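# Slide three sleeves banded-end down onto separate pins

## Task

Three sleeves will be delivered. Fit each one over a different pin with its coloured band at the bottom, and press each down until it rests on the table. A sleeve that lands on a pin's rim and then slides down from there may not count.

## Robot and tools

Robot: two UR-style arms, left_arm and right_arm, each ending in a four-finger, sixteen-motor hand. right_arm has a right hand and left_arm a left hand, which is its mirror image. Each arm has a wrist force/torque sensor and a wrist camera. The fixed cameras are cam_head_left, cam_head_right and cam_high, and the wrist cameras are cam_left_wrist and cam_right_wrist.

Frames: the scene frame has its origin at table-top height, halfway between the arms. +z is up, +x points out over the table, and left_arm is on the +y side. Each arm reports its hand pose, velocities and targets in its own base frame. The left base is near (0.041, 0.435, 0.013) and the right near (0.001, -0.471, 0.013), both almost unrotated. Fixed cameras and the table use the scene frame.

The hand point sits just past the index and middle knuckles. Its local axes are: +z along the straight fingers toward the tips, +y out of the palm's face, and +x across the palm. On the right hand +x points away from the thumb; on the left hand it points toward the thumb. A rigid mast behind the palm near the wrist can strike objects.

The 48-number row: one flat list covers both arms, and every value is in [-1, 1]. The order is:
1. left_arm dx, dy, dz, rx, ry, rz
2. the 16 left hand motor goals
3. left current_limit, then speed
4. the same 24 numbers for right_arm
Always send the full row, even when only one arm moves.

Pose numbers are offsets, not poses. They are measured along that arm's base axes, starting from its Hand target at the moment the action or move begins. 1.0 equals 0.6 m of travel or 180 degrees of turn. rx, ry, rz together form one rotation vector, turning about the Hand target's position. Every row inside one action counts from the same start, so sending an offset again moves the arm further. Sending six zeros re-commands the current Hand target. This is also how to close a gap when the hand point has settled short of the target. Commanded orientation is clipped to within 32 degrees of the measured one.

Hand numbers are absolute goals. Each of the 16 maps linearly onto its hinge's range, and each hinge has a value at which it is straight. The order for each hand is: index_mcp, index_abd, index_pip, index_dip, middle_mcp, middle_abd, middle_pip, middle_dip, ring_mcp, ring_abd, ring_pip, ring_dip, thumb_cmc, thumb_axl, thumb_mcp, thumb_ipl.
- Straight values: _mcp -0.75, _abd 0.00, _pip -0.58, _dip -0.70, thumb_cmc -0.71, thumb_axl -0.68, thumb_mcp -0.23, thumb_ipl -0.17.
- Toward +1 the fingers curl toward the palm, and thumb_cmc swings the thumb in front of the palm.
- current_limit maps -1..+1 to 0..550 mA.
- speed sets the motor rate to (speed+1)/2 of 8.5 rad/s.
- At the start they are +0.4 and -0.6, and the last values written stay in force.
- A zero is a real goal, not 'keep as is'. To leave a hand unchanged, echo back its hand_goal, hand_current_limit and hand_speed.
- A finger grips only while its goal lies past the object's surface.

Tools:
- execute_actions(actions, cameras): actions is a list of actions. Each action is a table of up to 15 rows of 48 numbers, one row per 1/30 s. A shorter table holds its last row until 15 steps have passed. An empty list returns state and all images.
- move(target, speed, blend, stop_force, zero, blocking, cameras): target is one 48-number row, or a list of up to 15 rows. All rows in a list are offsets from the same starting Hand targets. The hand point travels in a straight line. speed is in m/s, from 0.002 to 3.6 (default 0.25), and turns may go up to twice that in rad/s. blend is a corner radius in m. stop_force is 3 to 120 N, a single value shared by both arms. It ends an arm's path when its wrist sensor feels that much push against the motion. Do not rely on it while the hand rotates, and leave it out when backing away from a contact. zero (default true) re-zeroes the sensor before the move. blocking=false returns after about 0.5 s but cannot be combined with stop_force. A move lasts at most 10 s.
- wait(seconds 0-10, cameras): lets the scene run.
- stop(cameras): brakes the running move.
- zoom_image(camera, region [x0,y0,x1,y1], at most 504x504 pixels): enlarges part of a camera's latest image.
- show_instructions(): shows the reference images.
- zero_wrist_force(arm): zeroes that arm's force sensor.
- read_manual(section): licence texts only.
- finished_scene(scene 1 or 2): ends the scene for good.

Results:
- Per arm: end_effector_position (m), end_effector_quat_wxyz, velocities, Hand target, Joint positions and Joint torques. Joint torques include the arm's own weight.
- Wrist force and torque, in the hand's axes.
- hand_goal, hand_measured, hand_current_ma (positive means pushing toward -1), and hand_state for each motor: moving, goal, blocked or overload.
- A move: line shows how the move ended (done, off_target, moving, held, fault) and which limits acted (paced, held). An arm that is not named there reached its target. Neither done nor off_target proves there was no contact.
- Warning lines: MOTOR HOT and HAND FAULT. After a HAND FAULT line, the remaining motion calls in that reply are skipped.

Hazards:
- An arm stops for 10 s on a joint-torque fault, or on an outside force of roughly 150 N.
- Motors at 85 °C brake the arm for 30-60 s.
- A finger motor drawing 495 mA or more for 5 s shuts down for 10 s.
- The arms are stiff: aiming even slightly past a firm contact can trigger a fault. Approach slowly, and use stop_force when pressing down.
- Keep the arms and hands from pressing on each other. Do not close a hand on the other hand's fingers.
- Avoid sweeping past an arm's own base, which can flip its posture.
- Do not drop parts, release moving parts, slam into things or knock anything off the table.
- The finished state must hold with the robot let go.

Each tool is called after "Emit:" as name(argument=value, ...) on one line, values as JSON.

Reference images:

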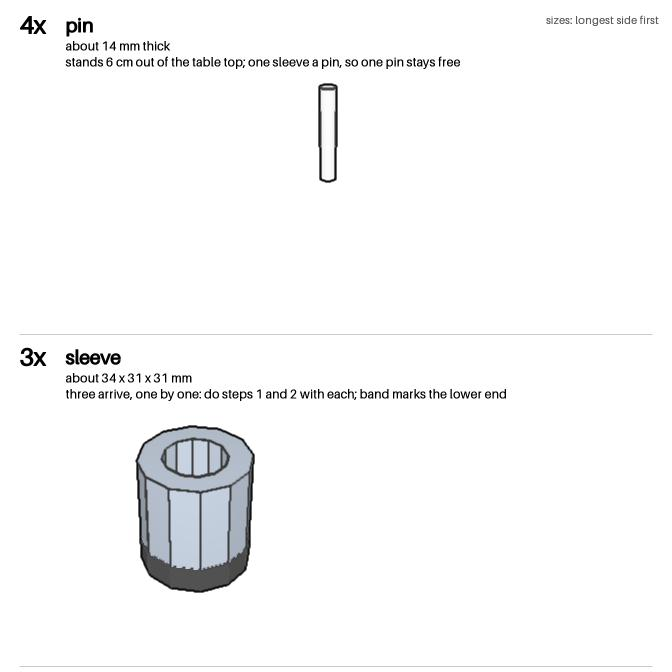

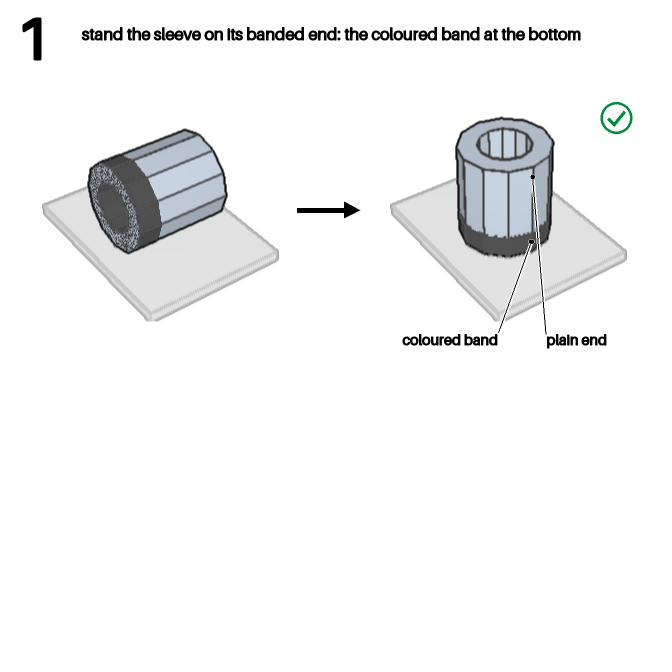

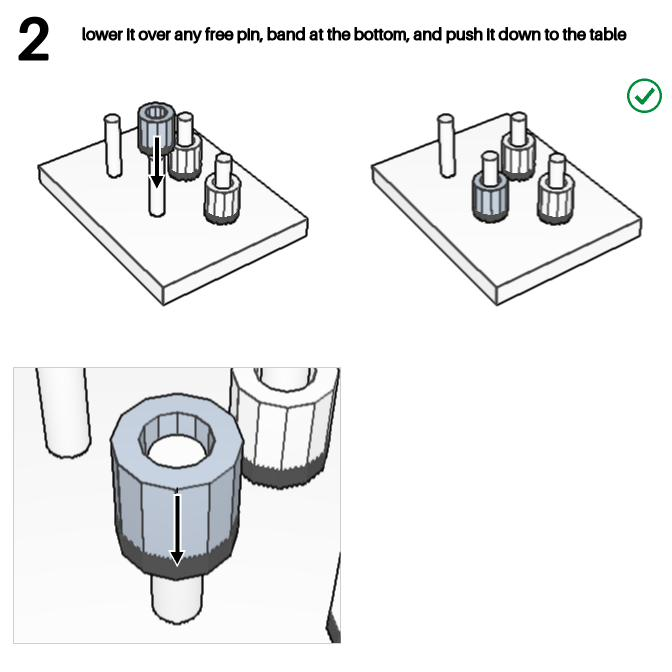

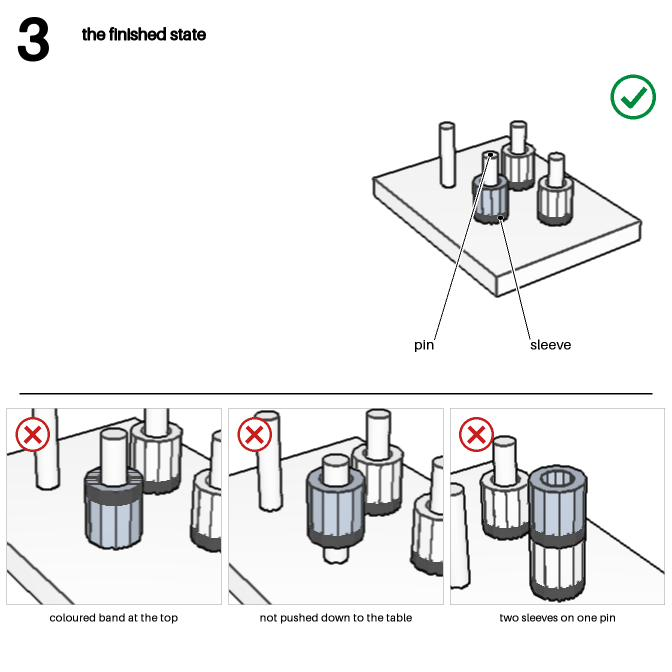

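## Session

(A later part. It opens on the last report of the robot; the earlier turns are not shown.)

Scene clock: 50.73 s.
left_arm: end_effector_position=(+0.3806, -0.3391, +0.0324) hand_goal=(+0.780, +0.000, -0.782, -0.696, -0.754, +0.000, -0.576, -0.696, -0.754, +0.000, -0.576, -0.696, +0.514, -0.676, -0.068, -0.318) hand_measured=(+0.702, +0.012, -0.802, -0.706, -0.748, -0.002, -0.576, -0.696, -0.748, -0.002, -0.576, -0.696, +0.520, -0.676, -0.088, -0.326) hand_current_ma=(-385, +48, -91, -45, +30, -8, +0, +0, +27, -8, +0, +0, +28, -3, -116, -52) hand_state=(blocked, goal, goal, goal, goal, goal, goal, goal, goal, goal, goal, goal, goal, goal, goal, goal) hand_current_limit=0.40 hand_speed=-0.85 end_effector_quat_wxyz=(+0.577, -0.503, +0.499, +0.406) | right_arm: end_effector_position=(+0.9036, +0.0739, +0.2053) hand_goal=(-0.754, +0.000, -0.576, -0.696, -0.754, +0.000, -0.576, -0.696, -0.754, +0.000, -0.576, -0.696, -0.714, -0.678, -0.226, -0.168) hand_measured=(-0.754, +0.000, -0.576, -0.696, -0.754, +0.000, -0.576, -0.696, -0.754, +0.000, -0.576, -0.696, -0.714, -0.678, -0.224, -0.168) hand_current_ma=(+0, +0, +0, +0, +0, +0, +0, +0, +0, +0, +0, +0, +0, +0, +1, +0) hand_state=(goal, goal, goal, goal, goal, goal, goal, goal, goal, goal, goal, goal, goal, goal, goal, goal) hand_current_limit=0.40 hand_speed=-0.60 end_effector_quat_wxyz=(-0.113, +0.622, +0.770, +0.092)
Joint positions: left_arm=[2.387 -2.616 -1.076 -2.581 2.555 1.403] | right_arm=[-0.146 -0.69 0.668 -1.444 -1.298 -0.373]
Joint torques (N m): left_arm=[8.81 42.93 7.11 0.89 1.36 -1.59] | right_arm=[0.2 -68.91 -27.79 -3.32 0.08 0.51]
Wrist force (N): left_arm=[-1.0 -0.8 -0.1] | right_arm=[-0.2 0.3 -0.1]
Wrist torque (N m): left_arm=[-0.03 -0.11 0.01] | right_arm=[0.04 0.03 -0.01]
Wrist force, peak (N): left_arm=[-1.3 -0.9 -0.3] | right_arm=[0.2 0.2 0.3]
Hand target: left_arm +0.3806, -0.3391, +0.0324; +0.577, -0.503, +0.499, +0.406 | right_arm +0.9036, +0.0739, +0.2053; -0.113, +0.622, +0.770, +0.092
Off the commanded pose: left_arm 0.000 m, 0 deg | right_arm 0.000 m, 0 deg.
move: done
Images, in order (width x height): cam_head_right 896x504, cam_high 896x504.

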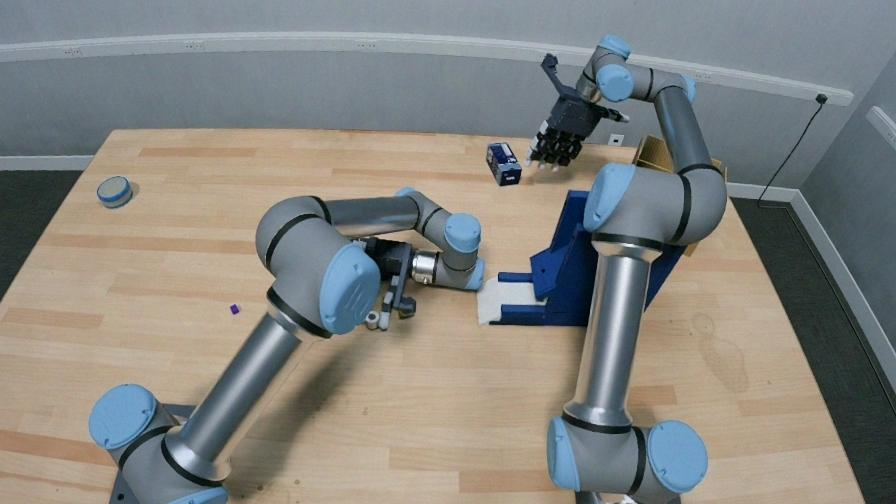

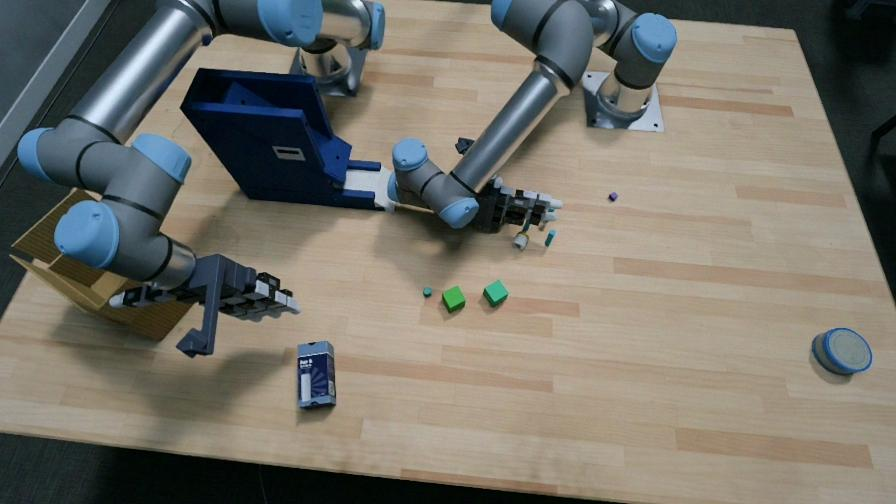

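Emit:
move(target=[0,0,0.0017,0,0,0, 0.5,0,-0.6,-0.6957, -0.754,0,-0.576,-0.696, -0.754,0,-0.576,-0.696, 0.5143,-0.6766,-0.0674,-0.3189, 0.4,-0.9, 0,0,0,0,0,0,-0.754,0,-0.576,-0.696,-0.754,0,-0.576,-0.696,-0.754,0,-0.576,-0.696,-0.714,-0.678,-0.226,-0.168,0.4,-0.6], cameras=["cam_head_right"])

Emit:
zoom_image(camera="cam_head_right", region=[330, 250, 440, 360])

Scene clock: 52.13 s.
left_arm: end_effector_position=(+0.3806, -0.3390, +0.0334) hand_goal=(+0.500, +0.000, -0.600, -0.696, -0.754, +0.000, -0.576, -0.696, -0.754, +0.000, -0.576, -0.696, +0.514, -0.676, -0.068, -0.318) hand_measured=(+0.502, -0.002, -0.602, -0.698, -0.748, -0.002, -0.576, -0.696, -0.748, -0.002, -0.576, -0.696, +0.508, -0.676, -0.072, -0.320) hand_current_ma=(+12, -6, -11, -12, +30, -8, +0, +0, +27, -8, +0, +0, -27, -3, -20, -15) hand_state=(goal, goal, goal, goal, goal, goal, goal, goal, goal, goal, goal, goal, goal, goal, goal, goal) hand_current_limit=0.40 hand_speed=-0.90 end_effector_quat_wxyz=(+0.577, -0.503, +0.499, +0.406) | right_arm: end_effector_position=(+0.9036, +0.0739, +0.2053) hand_goal=(-0.754, +0.000, -0.576, -0.696, -0.754, +0.000, -0.576, -0.696, -0.754, +0.000, -0.576, -0.696, -0.714, -0.678, -0.226, -0.168) hand_measured=(-0.754, +0.000, -0.576, -0.696, -0.754, +0.000, -0.576, -0.696, -0.754, +0.000, -0.576, -0.696, -0.714, -0.678, -0.224, -0.168) hand_current_ma=(+0, +0, +0, +0, +0, +0, +0, +0, +0, +0, +0, +0, +0, +0, +1, +0) hand_state=(goal, goal, goal, goal, goal, goal, goal, goal, goal, goal, goal, goal, goal, goal, goal, goal) hand_current_limit=0.40 hand_speed=-0.60 end_effector_quat_wxyz=(-0.113, +0.622, +0.770, +0.092)
Joint positions: left_arm=[2.387 -2.614 -1.076 -2.583 2.555 1.403] | right_arm=[-0.146 -0.69 0.668 -1.444 -1.298 -0.373]
Joint torques (N m): left_arm=[9.15 58.32 20.91 -3.07 1.11 -0.35] | right_arm=[0.91 -69.11 -27.4 -3.36 0.28 0.47]
Wrist force (N): left_arm=[0.5 -0.2 -0.3] | right_arm=[-0.2 0.1 -0.1]
Wrist torque (N m): left_arm=[0.03 -0.18 -0.09] | right_arm=[0.02 0.03 -0.01]
Wrist force, peak (N): left_arm=[-1.4 -1.1 -0.3] | right_arm=[0.1 0.3 0.4]
Hand target: left_arm +0.3806, -0.3391, +0.0334; +0.577, -0.503, +0.499, +0.406 | right_arm +0.9036, +0.0739, +0.2053; -0.113, +0.622, +0.770, +0.092
Off the commanded pose: left_arm 0.000 m, 0 deg | right_arm 0.000 m, 0 deg.
move: done
Images, in order (width x height): cam_head_right 896x504.

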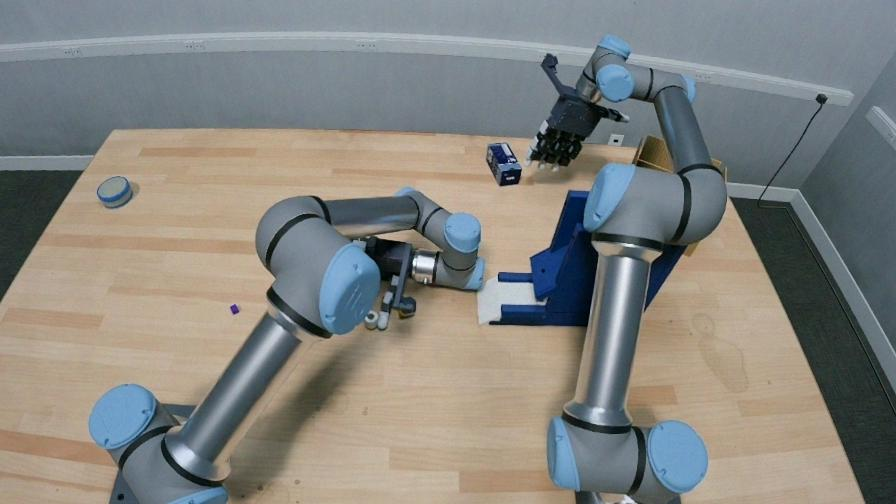

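Scaled by 4.582 from the camera's 896x504 image, which has a finer 1280x720 frame.

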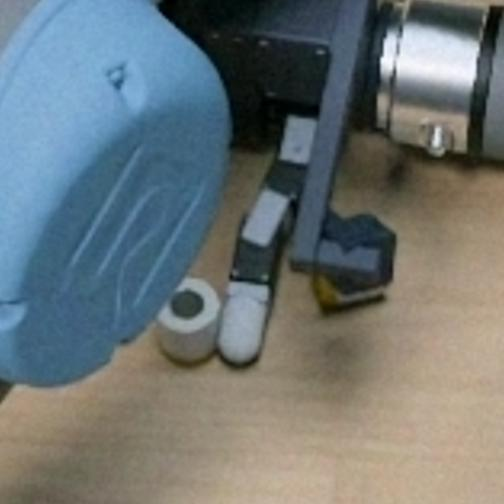

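Emit:
move(target=[[-0.0013,-0.0082,0,0,0,0, 0.3425,0,-0.4307,-0.6957, -0.754,0,-0.576,-0.696, -0.754,0,-0.576,-0.696, 0.5143,-0.6766,-0.0674,-0.3189, 0.4,-0.85, 0,0,0,0,0,0,-0.754,0,-0.576,-0.696,-0.754,0,-0.576,-0.696,-0.754,0,-0.576,-0.696,-0.714,-0.678,-0.226,-0.168,0.4,-0.6],[-0.0013,-0.0082,0.1667,0,0,0, 0.3425,0,-0.4307,-0.6957, -0.754,0,-0.576,-0.696, -0.754,0,-0.576,-0.696, 0.5143,-0.6766,-0.0674,-0.3189, 0.4,-0.85, 0,0,0,0,0,0,-0.754,0,-0.576,-0.696,-0.754,0,-0.576,-0.696,-0.754,0,-0.576,-0.696,-0.714,-0.678,-0.226,-0.168,0.4,-0.6],[-0.0243,0.0438,0.288,-0.0561,-0.3288,0, 0.3425,0,-0.4307,-0.6957, -0.754,0,-0.576,-0.696, -0.754,0,-0.576,-0.696, 0.5143,-0.6766,-0.0674,-0.3189, 0.4,-0.85, 0,0,0,0,0,0,-0.754,0,-0.576,-0.696,-0.754,0,-0.576,-0.696,-0.754,0,-0.576,-0.696,-0.714,-0.678,-0.226,-0.168,0.4,-0.6],[-0.16,-0.1252,0.163,0.3312,-0.2366,0.6340, 0.3425,0,-0.4307,-0.6957, -0.754,0,-0.576,-0.696, -0.754,0,-0.576,-0.696, 0.5143,-0.6766,-0.0674,-0.3189, 0.4,-0.85, 0,0,0,0,0,0,-0.754,0,-0.576,-0.696,-0.754,0,-0.576,-0.696,-0.754,0,-0.576,-0.696,-0.714,-0.678,-0.226,-0.168,0.4,-0.6]], speed=[0.05, 0.2, 0.35, 0.4], blend=[0.002, 0.03, 0.03, 0], cameras=["cam_high", "cam_head_right", "cam_head_left"])

Emit:
zoom_image(camera="cam_high", region=[430, 120, 570, 260])

Emit:
zoom_image(camera="cam_head_right", region=[310, 240, 450, 380])

Emit:
zoom_image(camera="cam_head_left", region=[310, 240, 450, 380])

Scene clock: 61.57 s.
left_arm: end_effector_position=(+0.2846, -0.4142, +0.1312) hand_goal=(+0.342, +0.000, -0.430, -0.696, -0.754, +0.000, -0.576, -0.696, -0.754, +0.000, -0.576, -0.696, +0.514, -0.676, -0.068, -0.318) hand_measured=(+0.346, -0.002, -0.432, -0.698, -0.746, -0.002, -0.576, -0.696, -0.748, -0.002, -0.576, -0.696, +0.506, -0.676, -0.070, -0.320) hand_current_ma=(+15, -8, -10, -12, +35, -8, +0, +0, +32, -8, +0, +0, -32, -3, -12, -11) hand_state=(goal, goal, goal, goal, goal, goal, goal, goal, goal, goal, goal, goal, goal, goal, goal, goal) hand_current_limit=0.40 hand_speed=-0.85 end_effector_quat_wxyz=(+0.252, -0.462, -0.536, +0.660) | right_arm: end_effector_position=(+0.9036, +0.0739, +0.2053) hand_goal=(-0.754, +0.000, -0.576, -0.696, -0.754, +0.000, -0.576, -0.696, -0.754, +0.000, -0.576, -0.696, -0.714, -0.678, -0.226, -0.168) hand_measured=(-0.754, +0.000, -0.576, -0.696, -0.754, +0.000, -0.576, -0.696, -0.754, +0.000, -0.576, -0.696, -0.714, -0.678, -0.224, -0.168) hand_current_ma=(+0, +0, +0, +0, +0, +0, +0, +0, +0, +0, +0, +0, +0, +0, +1, +0) hand_state=(goal, goal, goal, goal, goal, goal, goal, goal, goal, goal, goal, goal, goal, goal, goal, goal) hand_current_limit=0.40 hand_speed=-0.60 end_effector_quat_wxyz=(-0.113, +0.622, +0.770, +0.092)
Joint positions: left_arm=[2.825 -2.111 -1.588 -2.579 0.759 0.343] | right_arm=[-0.146 -0.69 0.668 -1.444 -1.298 -0.373]
Joint torques (N m): left_arm=[10.57 43.41 7.87 0.42 -2.16 -2.7] | right_arm=[1.12 -70.19 -28.47 -3.42 0.13 0.42]
Wrist force (N): left_arm=[1.0 0.2 -0.1] | right_arm=[0.0 0.2 -0.1]
Wrist torque (N m): left_arm=[0.16 -0.14 0.01] | right_arm=[0.03 0.01 0.00]
Wrist force, peak (N): left_arm=[2.2 0.1 -0.4] | right_arm=[0.2 0.5 0.2]
Hand target: left_arm +0.2846, -0.4142, +0.1312; +0.252, -0.462, -0.536, +0.660 | right_arm +0.9036, +0.0739, +0.2053; -0.113, +0.622, +0.770, +0.092
Off the commanded pose: left_arm 0.000 m, 0 deg | right_arm 0.000 m, 0 deg.
move: done
Images, in order (width x height): cam_head_left 896x504, cam_head_right 896x504, cam_high 896x504.

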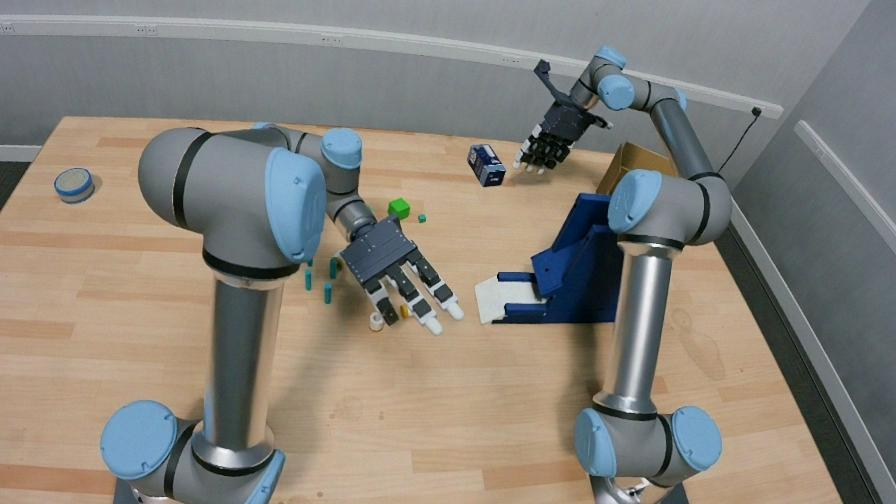

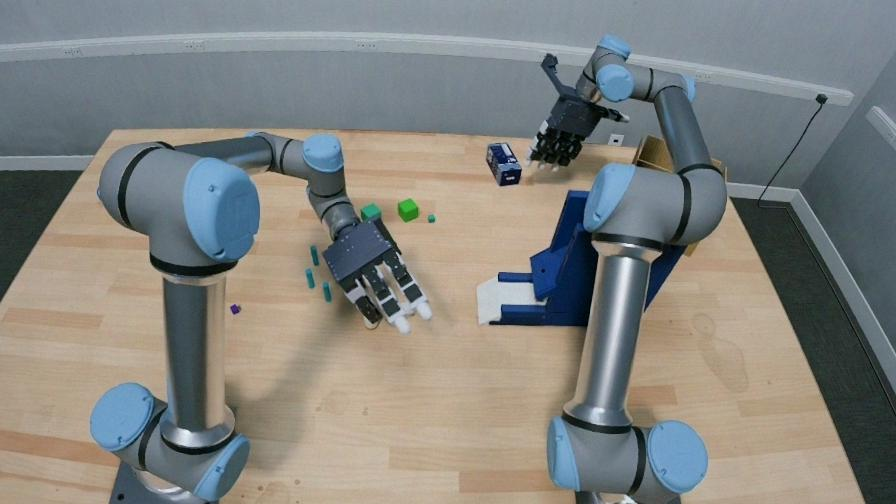

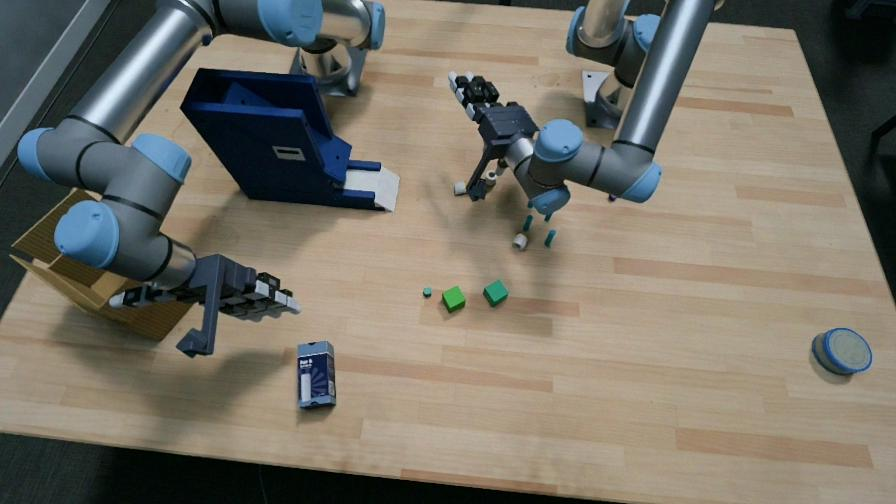

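Scaled by 3.600 from the camera's 896x504 image, which has a finer 1280x720 frame.

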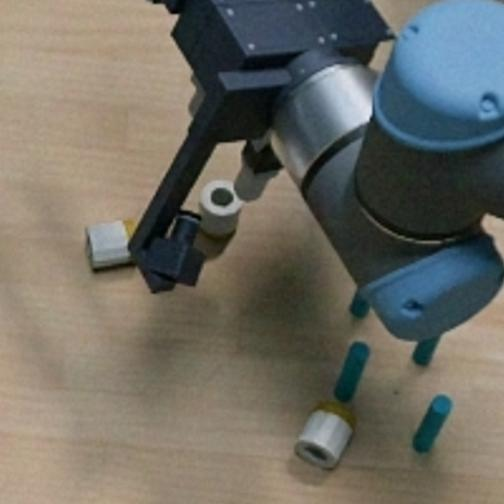

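Scaled by 3.600 from the camera's 896x504 image, which has a finer 1280x720 frame.

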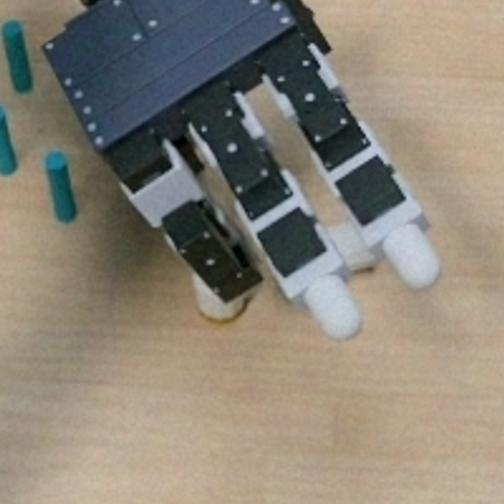

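Scaled by 3.600 from the camera's 896x504 image, which has a finer 1280x720 frame.

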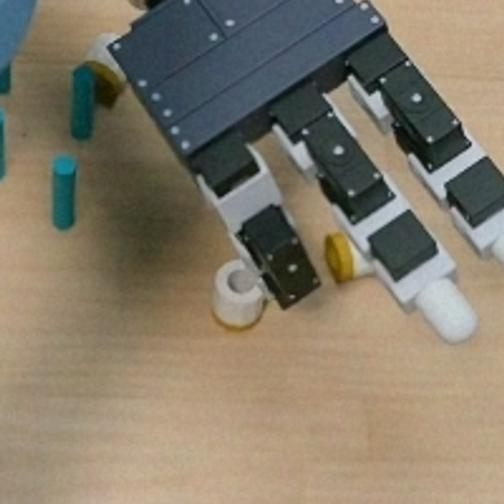

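Emit:
move(target=[0,0,-0.05,0,0,0, 0.3425,0,-0.4307,-0.6957, -0.754,0,-0.576,-0.696, -0.754,0,-0.576,-0.696, 0.5143,-0.6766,-0.0674,-0.3189, 0.4,-0.85, 0,0,0,0,0,0,-0.754,0,-0.576,-0.696,-0.754,0,-0.576,-0.696,-0.754,0,-0.576,-0.696,-0.714,-0.678,-0.226,-0.168,0.4,-0.6], speed=0.1)

Emit:
move(target=[0,0,-0.0667,0,0,0, 0.3425,0,-0.4307,-0.6957, -0.754,0,-0.576,-0.696, -0.754,0,-0.576,-0.696, 0.5143,-0.6766,-0.0674,-0.3189, 0.4,-0.85, 0,0,0,0,0,0,-0.754,0,-0.576,-0.696,-0.754,0,-0.576,-0.696,-0.754,0,-0.576,-0.696,-0.714,-0.678,-0.226,-0.168,0.4,-0.6], speed=0.04, stop_force=4, cameras=["cam_high", "cam_head_left"])

Emit:
zoom_image(camera="cam_high", region=[450, 130, 540, 220])

Emit:
zoom_image(camera="cam_head_left", region=[330, 270, 430, 370])

Scene clock: 63.53 s.
left_arm: end_effector_position=(+0.2846, -0.4142, +0.1013) hand_goal=(+0.342, +0.000, -0.430, -0.696, -0.754, +0.000, -0.576, -0.696, -0.754, +0.000, -0.576, -0.696, +0.514, -0.676, -0.068, -0.318) hand_measured=(+0.346, -0.002, -0.432, -0.698, -0.746, -0.002, -0.576, -0.696, -0.748, -0.002, -0.576, -0.696, +0.506, -0.676, -0.070, -0.320) hand_current_ma=(+15, -8, -10, -12, +36, -8, +0, +0, +32, -8, +0, +0, -32, -3, -12, -11) hand_state=(goal, goal, goal, goal, goal, goal, goal, goal, goal, goal, goal, goal, goal, goal, goal, goal) hand_current_limit=0.40 hand_speed=-0.85 end_effector_quat_wxyz=(+0.252, -0.462, -0.536, +0.660) | right_arm: end_effector_position=(+0.9036, +0.0739, +0.2053) hand_goal=(-0.754, +0.000, -0.576, -0.696, -0.754, +0.000, -0.576, -0.696, -0.754, +0.000, -0.576, -0.696, -0.714, -0.678, -0.226, -0.168) hand_measured=(-0.754, +0.000, -0.576, -0.696, -0.754, +0.000, -0.576, -0.696, -0.754, +0.000, -0.576, -0.696, -0.714, -0.678, -0.224, -0.168) hand_current_ma=(+0, +0, +0, +0, +0, +0, +0, +0, +0, +0, +0, +0, +0, +0, +1, +0) hand_state=(goal, goal, goal, goal, goal, goal, goal, goal, goal, goal, goal, goal, goal, goal, goal, goal) hand_current_limit=0.40 hand_speed=-0.60 end_effector_quat_wxyz=(-0.113, +0.622, +0.770, +0.092)
Joint positions: left_arm=[2.825 -2.151 -1.614 -2.514 0.759 0.343] | right_arm=[-0.146 -0.69 0.668 -1.444 -1.298 -0.373]
Joint torques (N m): left_arm=[6.68 30.97 6.64 0.5 -0.28 1.19] | right_arm=[1.15 -70.71 -28.73 -3.53 0.15 0.58]
Wrist force (N): left_arm=[0.9 0.2 0.0] | right_arm=[0.1 0.1 0.2]
Wrist torque (N m): left_arm=[0.15 -0.14 -0.01] | right_arm=[0.00 -0.02 0.01]
Wrist force, peak (N): left_arm=[1.6 0.7 -0.2] | right_arm=[0.4 0.3 -0.1]
Hand target: left_arm +0.2846, -0.4142, +0.1012; +0.252, -0.462, -0.536, +0.660 | right_arm +0.9036, +0.0739, +0.2053; -0.113, +0.622, +0.770, +0.092
Off the commanded pose: left_arm 0.000 m, 0 deg | right_arm 0.000 m, 0 deg.
move: done

Scene clock: 65.40 s.
left_arm: end_effector_position=(+0.2846, -0.4142, +0.0612) hand_goal=(+0.342, +0.000, -0.430, -0.696, -0.754, +0.000, -0.576, -0.696, -0.754, +0.000, -0.576, -0.696, +0.514, -0.676, -0.068, -0.318) hand_measured=(+0.346, -0.002, -0.432, -0.698, -0.746, -0.002, -0.576, -0.696, -0.748, -0.002, -0.576, -0.696, +0.506, -0.676, -0.070, -0.320) hand_current_ma=(+15, -8, -10, -12, +36, -8, +0, +0, +32, -8, +0, +0, -32, -3, -12, -11) hand_state=(goal, goal, goal, goal, goal, goal, goal, goal, goal, goal, goal, goal, goal, goal, goal, goal) hand_current_limit=0.40 hand_speed=-0.85 end_effector_quat_wxyz=(+0.252, -0.462, -0.536, +0.660) | right_arm: end_effector_position=(+0.9036, +0.0739, +0.2053) hand_goal=(-0.754, +0.000, -0.576, -0.696, -0.754, +0.000, -0.576, -0.696, -0.754, +0.000, -0.576, -0.696, -0.714, -0.678, -0.226, -0.168) hand_measured=(-0.754, +0.000, -0.576, -0.696, -0.754, +0.000, -0.576, -0.696, -0.754, +0.000, -0.576, -0.696, -0.714, -0.678, -0.224, -0.168) hand_current_ma=(+0, +0, +0, +0, +0, +0, +0, +0, +0, +0, +0, +0, +0, +0, +1, +0) hand_state=(goal, goal, goal, goal, goal, goal, goal, goal, goal, goal, goal, goal, goal, goal, goal, goal) hand_current_limit=0.40 hand_speed=-0.60 end_effector_quat_wxyz=(-0.113, +0.622, +0.770, +0.092)
Joint positions: left_arm=[2.825 -2.209 -1.639 -2.43 0.759 0.343] | right_arm=[-0.146 -0.69 0.668 -1.444 -1.298 -0.373]
Joint torques (N m): left_arm=[-3.5 31.99 5.33 0.31 1.16 -0.74] | right_arm=[0.54 -70.9 -28.54 -3.42 0.15 0.48]
Wrist force (N): left_arm=[1.0 0.4 -0.5] | right_arm=[0.0 0.1 -0.1]
Wrist torque (N m): left_arm=[0.19 -0.17 -0.01] | right_arm=[0.02 0.00 0.00]
Wrist force, peak (N): left_arm=[1.6 0.4 -0.2] | right_arm=[-0.1 0.2 0.5]
Hand target: left_arm +0.2846, -0.4142, +0.0612; +0.252, -0.462, -0.536, +0.660 | right_arm +0.9036, +0.0739, +0.2053; -0.113, +0.622, +0.770, +0.092
Off the commanded pose: left_arm 0.000 m, 0 deg | right_arm 0.000 m, 0 deg.
move: done
Images, in order (width x height): cam_head_left 896x504, cam_high 896x504.

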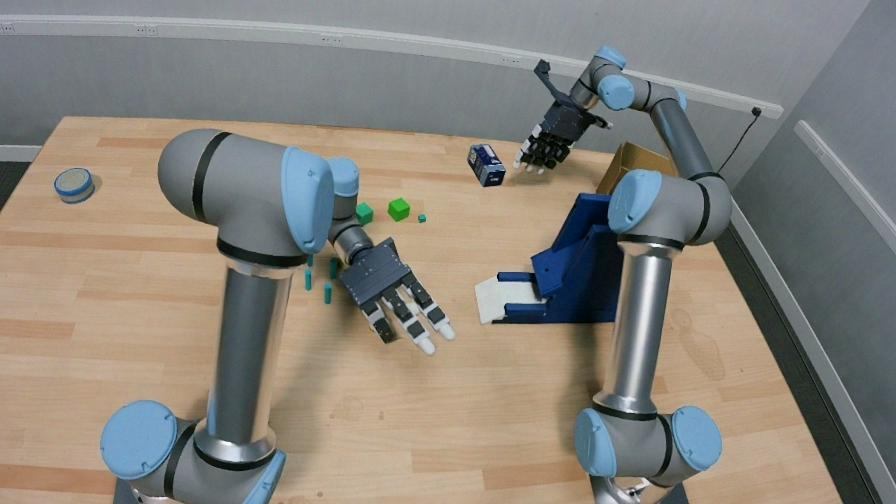

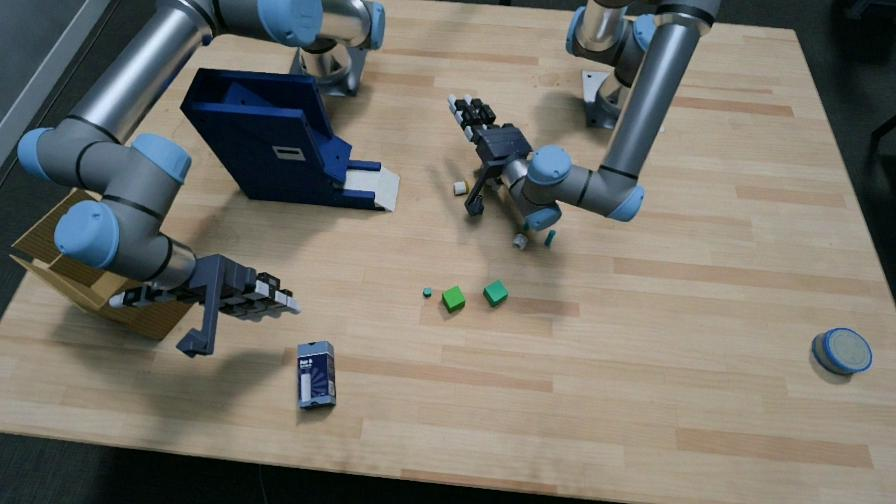

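Scaled by 5.600 from the camera's 896x504 image, which has a finer 1280x720 frame.

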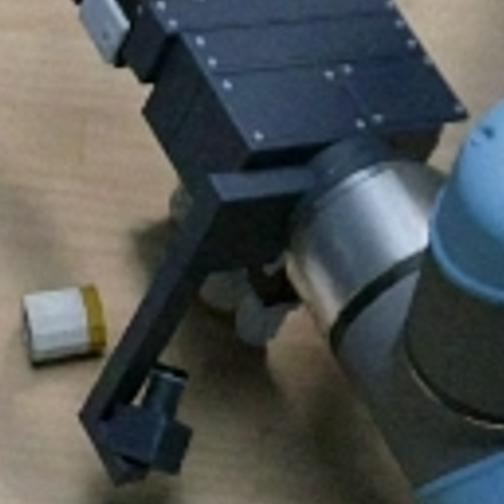

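Scaled by 5.040 from the camera's 896x504 image, which has a finer 1280x720 frame.

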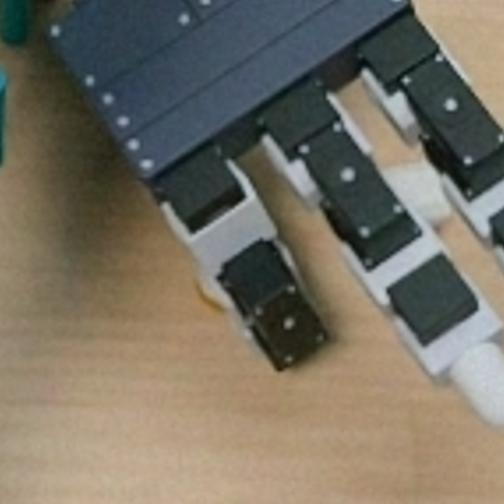

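Emit:
move(target=[0,0,0,0,0,0, 0.781,0,-0.781,-0.6957, -0.754,0,-0.576,-0.696, -0.754,0,-0.576,-0.696, 0.5143,-0.6766,-0.0674,-0.3189, 0.4,-0.85, 0,0,0,0,0,0,-0.754,0,-0.576,-0.696,-0.754,0,-0.576,-0.696,-0.754,0,-0.576,-0.696,-0.714,-0.678,-0.226,-0.168,0.4,-0.6], cameras=["cam_high", "cam_head_left"])

Emit:
zoom_image(camera="cam_high", region=[450, 130, 540, 220])

Emit:
zoom_image(camera="cam_head_left", region=[330, 270, 430, 370])

Scene clock: 68.13 s.
left_arm: end_effector_position=(+0.2846, -0.4142, +0.0612) hand_goal=(+0.780, +0.000, -0.782, -0.696, -0.754, +0.000, -0.576, -0.696, -0.754, +0.000, -0.576, -0.696, +0.514, -0.676, -0.068, -0.318) hand_measured=(+0.688, -0.002, -0.800, -0.706, -0.746, -0.002, -0.576, -0.696, -0.748, -0.002, -0.576, -0.696, +0.508, -0.676, -0.082, -0.322) hand_current_ma=(-385, -8, -84, -44, +36, -8, +0, +0, +32, -8, +0, +0, -25, -3, -80, -28) hand_state=(blocked, goal, goal, goal, goal, goal, goal, goal, goal, goal, goal, goal, goal, goal, goal, goal) hand_current_limit=0.40 hand_speed=-0.85 end_effector_quat_wxyz=(+0.252, -0.462, -0.536, +0.660) | right_arm: end_effector_position=(+0.9036, +0.0739, +0.2053) hand_goal=(-0.754, +0.000, -0.576, -0.696, -0.754, +0.000, -0.576, -0.696, -0.754, +0.000, -0.576, -0.696, -0.714, -0.678, -0.226, -0.168) hand_measured=(-0.754, +0.000, -0.576, -0.696, -0.754, +0.000, -0.576, -0.696, -0.754, +0.000, -0.576, -0.696, -0.714, -0.678, -0.224, -0.168) hand_current_ma=(+0, +0, +0, +0, +0, +0, +0, +0, +0, +0, +0, +0, +0, +0, +1, +0) hand_state=(goal, goal, goal, goal, goal, goal, goal, goal, goal, goal, goal, goal, goal, goal, goal, goal) hand_current_limit=0.40 hand_speed=-0.60 end_effector_quat_wxyz=(-0.113, +0.622, +0.770, +0.092)
Joint positions: left_arm=[2.825 -2.209 -1.639 -2.43 0.759 0.343] | right_arm=[-0.146 -0.69 0.668 -1.444 -1.298 -0.373]
Joint torques (N m): left_arm=[-8.25 31.74 5.67 0.35 0.62 -2.75] | right_arm=[0.6 -71.38 -29.13 -3.59 0.2 0.53]
Wrist force (N): left_arm=[0.9 0.2 0.0] | right_arm=[0.0 0.0 0.2]
Wrist torque (N m): left_arm=[0.18 -0.15 -0.02] | right_arm=[-0.02 -0.01 0.00]
Wrist force, peak (N): left_arm=[1.6 0.3 -0.1] | right_arm=[0.2 0.3 0.2]
Hand target: left_arm +0.2846, -0.4142, +0.0612; +0.252, -0.462, -0.536, +0.660 | right_arm +0.9036, +0.0739, +0.2053; -0.113, +0.622, +0.770, +0.092
Off the commanded pose: left_arm 0.000 m, 0 deg | right_arm 0.000 m, 0 deg.
move: done
Images, in order (width x height): cam_head_left 896x504, cam_high 896x504.

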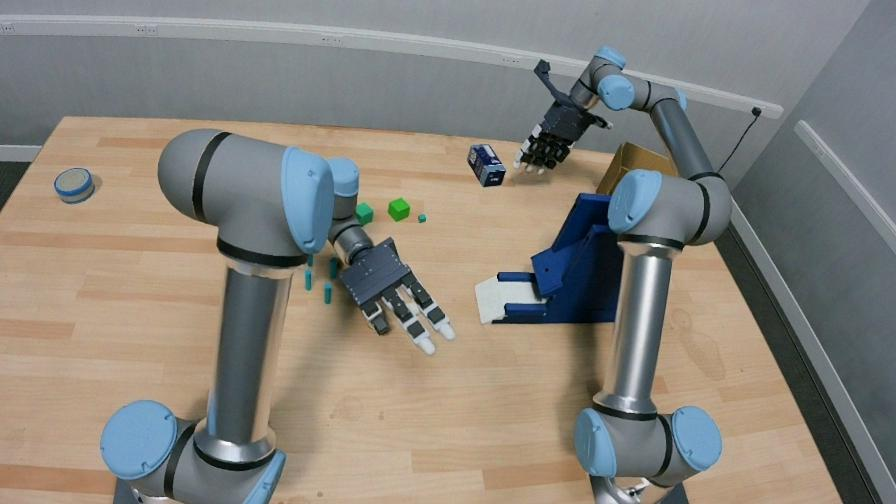

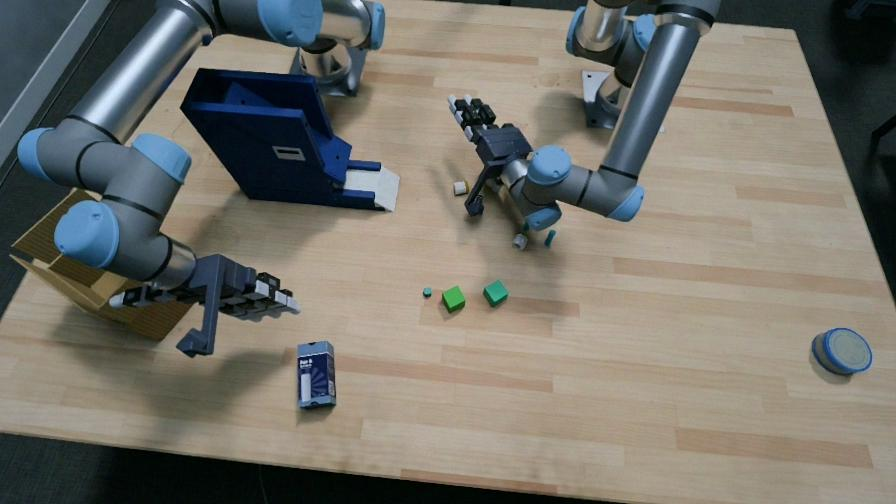

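Scaled by 5.600 from the camera's 896x504 image, which has a finer 1280x720 frame.

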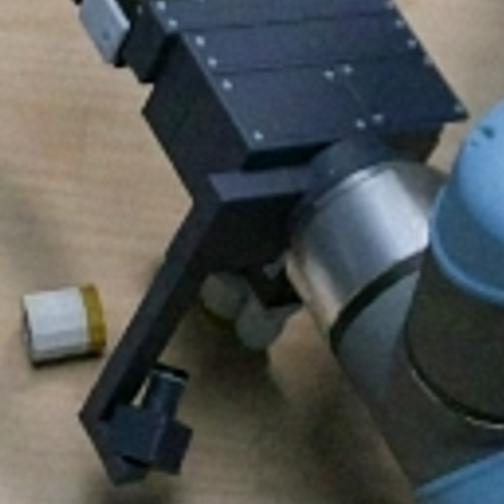

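Scaled by 5.040 from the camera's 896x504 image, which has a finer 1280x720 frame.

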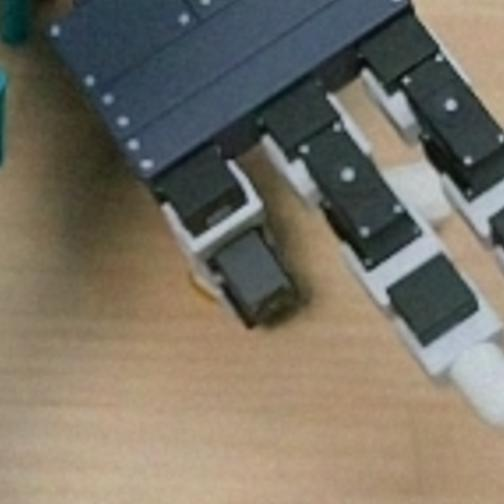

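Emit:
move(target=[[0,0,0.1667,0,0,0, 0.781,0,-0.781,-0.6957, -0.754,0,-0.576,-0.696, -0.754,0,-0.576,-0.696, 0.5143,-0.6766,-0.0674,-0.3189, 0.4,-0.85, 0,0,0,0,0,0,-0.754,0,-0.576,-0.696,-0.754,0,-0.576,-0.696,-0.754,0,-0.576,-0.696,-0.714,-0.678,-0.226,-0.168,0.4,-0.6],[0.275,0.2453,0.15,0,0,0, 0.781,0,-0.781,-0.6957, -0.754,0,-0.576,-0.696, -0.754,0,-0.576,-0.696, 0.5143,-0.6766,-0.0674,-0.3189, 0.4,-0.85, 0,0,0,0,0,0,-0.754,0,-0.576,-0.696,-0.754,0,-0.576,-0.696,-0.754,0,-0.576,-0.696,-0.714,-0.678,-0.226,-0.168,0.4,-0.6]], speed=[0.12, 0.2], blend=[0.03, 0], cameras=["cam_high", "cam_head_right", "cam_head_left"])

Emit:
zoom_image(camera="cam_high", region=[490, 150, 610, 270])

Emit:
zoom_image(camera="cam_head_right", region=[270, 200, 380, 310])

Emit:
zoom_image(camera="cam_head_left", region=[270, 200, 380, 310])

Scene clock: 71.63 s.
left_arm: end_effector_position=(+0.4496, -0.2670, +0.1512) hand_goal=(+0.780, +0.000, -0.782, -0.696, -0.754, +0.000, -0.576, -0.696, -0.754, +0.000, -0.576, -0.696, +0.514, -0.676, -0.068, -0.318) hand_measured=(+0.690, -0.002, -0.800, -0.706, -0.746, -0.002, -0.576, -0.696, -0.746, -0.002, -0.576, -0.696, +0.508, -0.676, -0.084, -0.324) hand_current_ma=(-385, -8, -86, -46, +38, -8, +0, +0, +34, -8, +0, +0, -25, -3, -93, -33) hand_state=(blocked, goal, goal, goal, goal, goal, goal, goal, goal, goal, goal, goal, goal, goal, goal, goal) hand_current_limit=0.40 hand_speed=-0.85 end_effector_quat_wxyz=(+0.252, -0.462, -0.536, +0.660) | right_arm: end_effector_position=(+0.9036, +0.0739, +0.2053) hand_goal=(-0.754, +0.000, -0.576, -0.696, -0.754, +0.000, -0.576, -0.696, -0.754, +0.000, -0.576, -0.696, -0.714, -0.678, -0.226, -0.168) hand_measured=(-0.754, +0.000, -0.576, -0.696, -0.754, +0.000, -0.576, -0.696, -0.754, +0.000, -0.576, -0.696, -0.714, -0.678, -0.224, -0.168) hand_current_ma=(+0, +0, +0, +0, +0, +0, +0, +0, +0, +0, +0, +0, +0, +0, +1, +0) hand_state=(goal, goal, goal, goal, goal, goal, goal, goal, goal, goal, goal, goal, goal, goal, goal, goal) hand_current_limit=0.40 hand_speed=-0.60 end_effector_quat_wxyz=(-0.113, +0.622, +0.770, +0.092)
Joint positions: left_arm=[3.114 -2.305 -1.199 -2.776 1.048 0.345] | right_arm=[-0.146 -0.69 0.668 -1.444 -1.298 -0.373]
Joint torques (N m): left_arm=[10.77 38.13 23.77 -3.58 1.81 2.42] | right_arm=[1.01 -72.32 -29.08 -3.72 0.16 0.48]
Wrist force (N): left_arm=[1.0 0.7 0.2] | right_arm=[-0.1 0.1 0.2]
Wrist torque (N m): left_arm=[0.23 -0.11 -0.13] | right_arm=[-0.01 0.01 0.00]
Wrist force, peak (N): left_arm=[1.8 0.6 -1.3] | right_arm=[0.3 0.2 -0.3]
Hand target: left_arm +0.4496, -0.2670, +0.1512; +0.252, -0.462, -0.536, +0.660 | right_arm +0.9036, +0.0739, +0.2053; -0.113, +0.622, +0.770, +0.092
Off the commanded pose: left_arm 0.000 m, 0 deg | right_arm 0.000 m, 0 deg.
move: done
Images, in order (width x height): cam_head_left 896x504, cam_head_right 896x504, cam_high 896x504.

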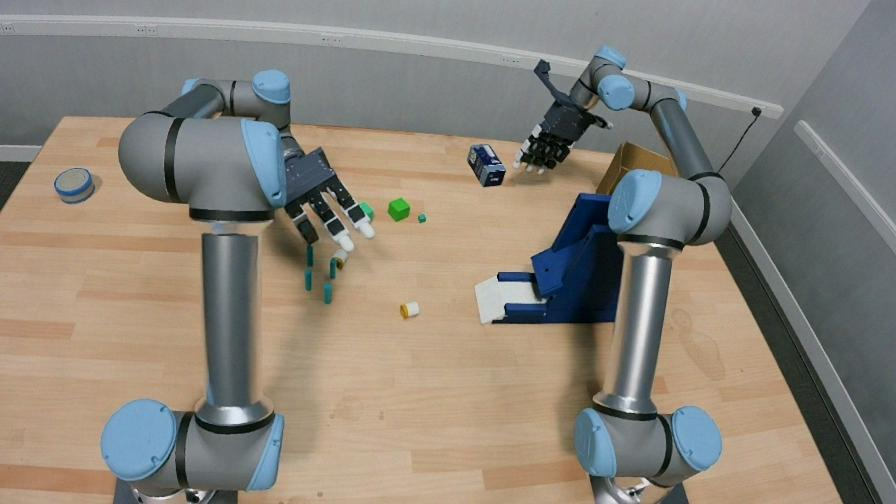

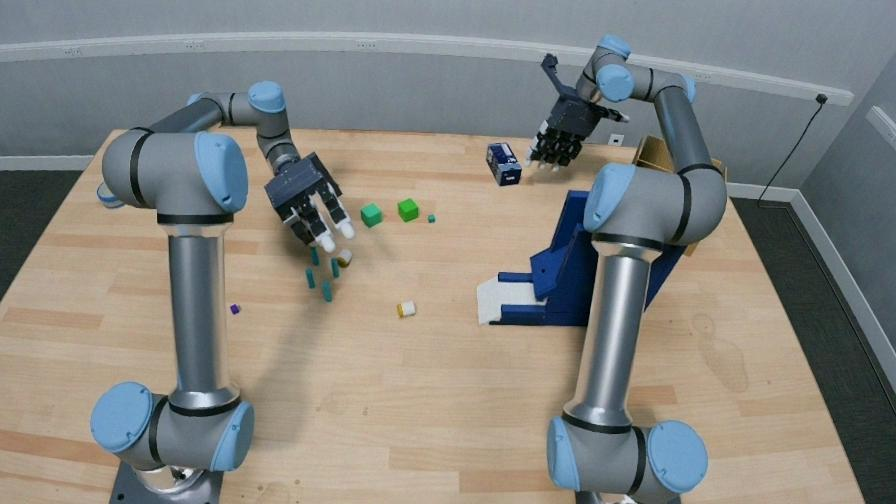

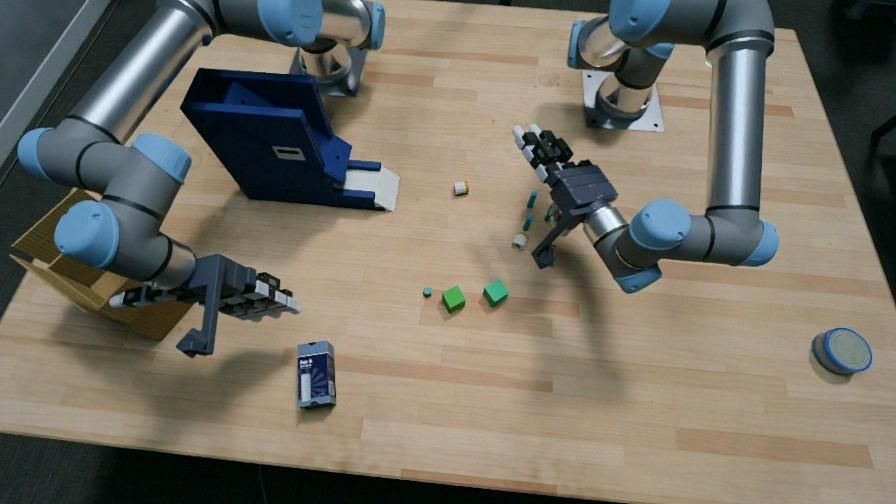

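Scaled by 4.200 from the camera's 896x504 image, which has a finer 1280x720 frame.

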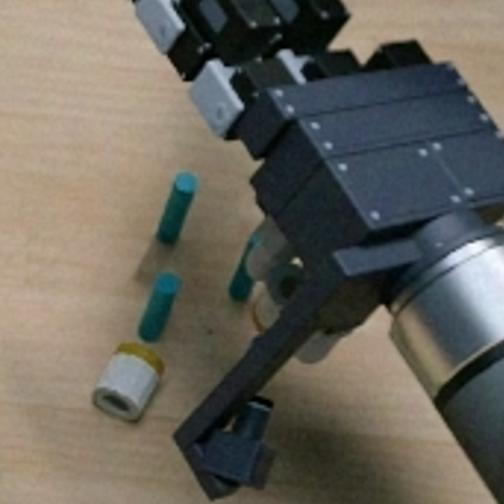

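Scaled by 4.582 from the camera's 896x504 image, which has a finer 1280x720 frame.

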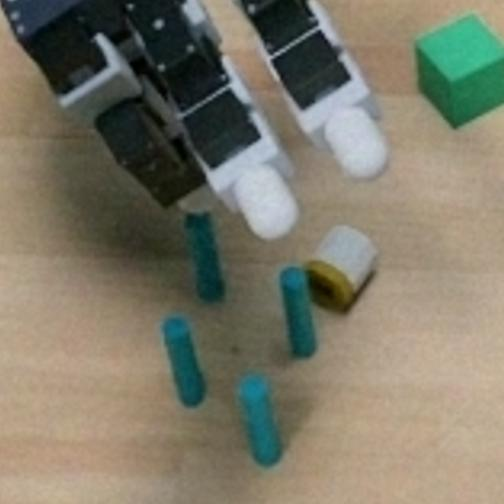

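Scaled by 4.582 from the camera's 896x504 image, which has a finer 1280x720 frame.

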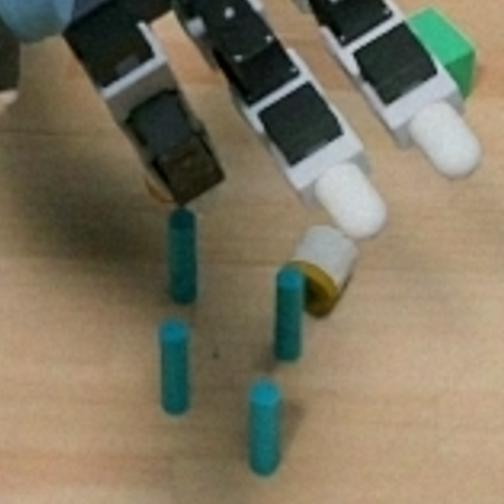

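Emit:
zoom_image(camera="cam_high", region=[535, 195, 585, 245])

Emit:
zoom_image(camera="cam_head_left", region=[285, 215, 345, 275])

Emit:
zoom_image(camera="cam_head_right", region=[285, 215, 345, 275])

Scaled by 10.080 from the camera's 896x504 image, which has a finer 1280x720 frame.

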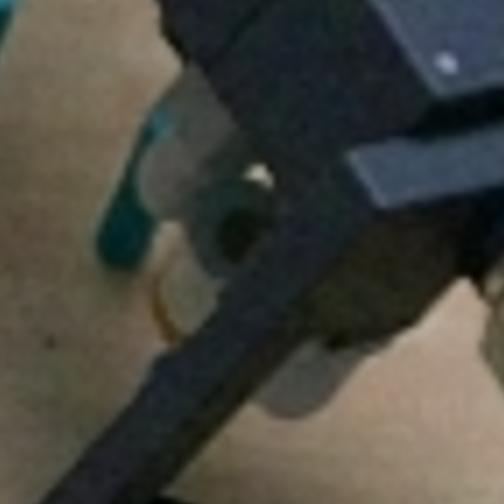

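Scaled by 8.400 from the camera's 896x504 image, which has a finer 1280x720 frame.

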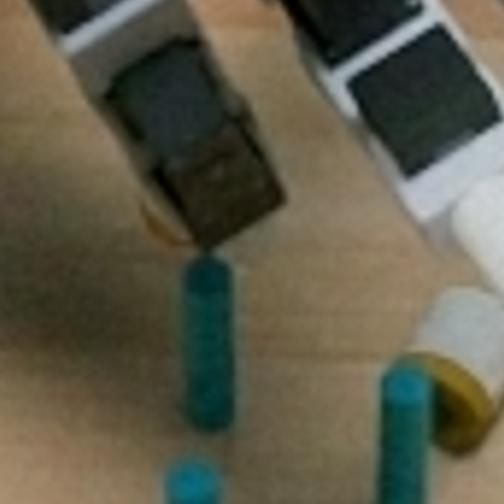

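Scaled by 8.400 from the camera's 896x504 image, which has a finer 1280x720 frame.

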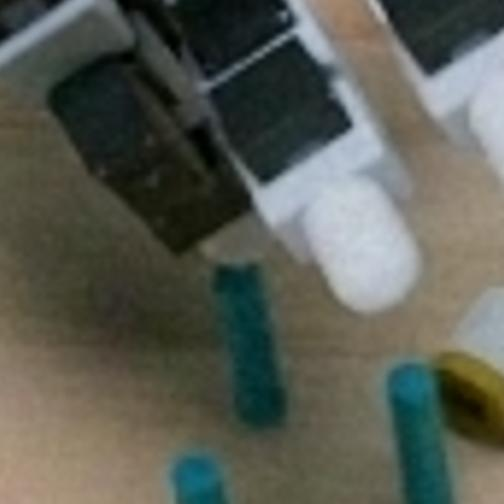

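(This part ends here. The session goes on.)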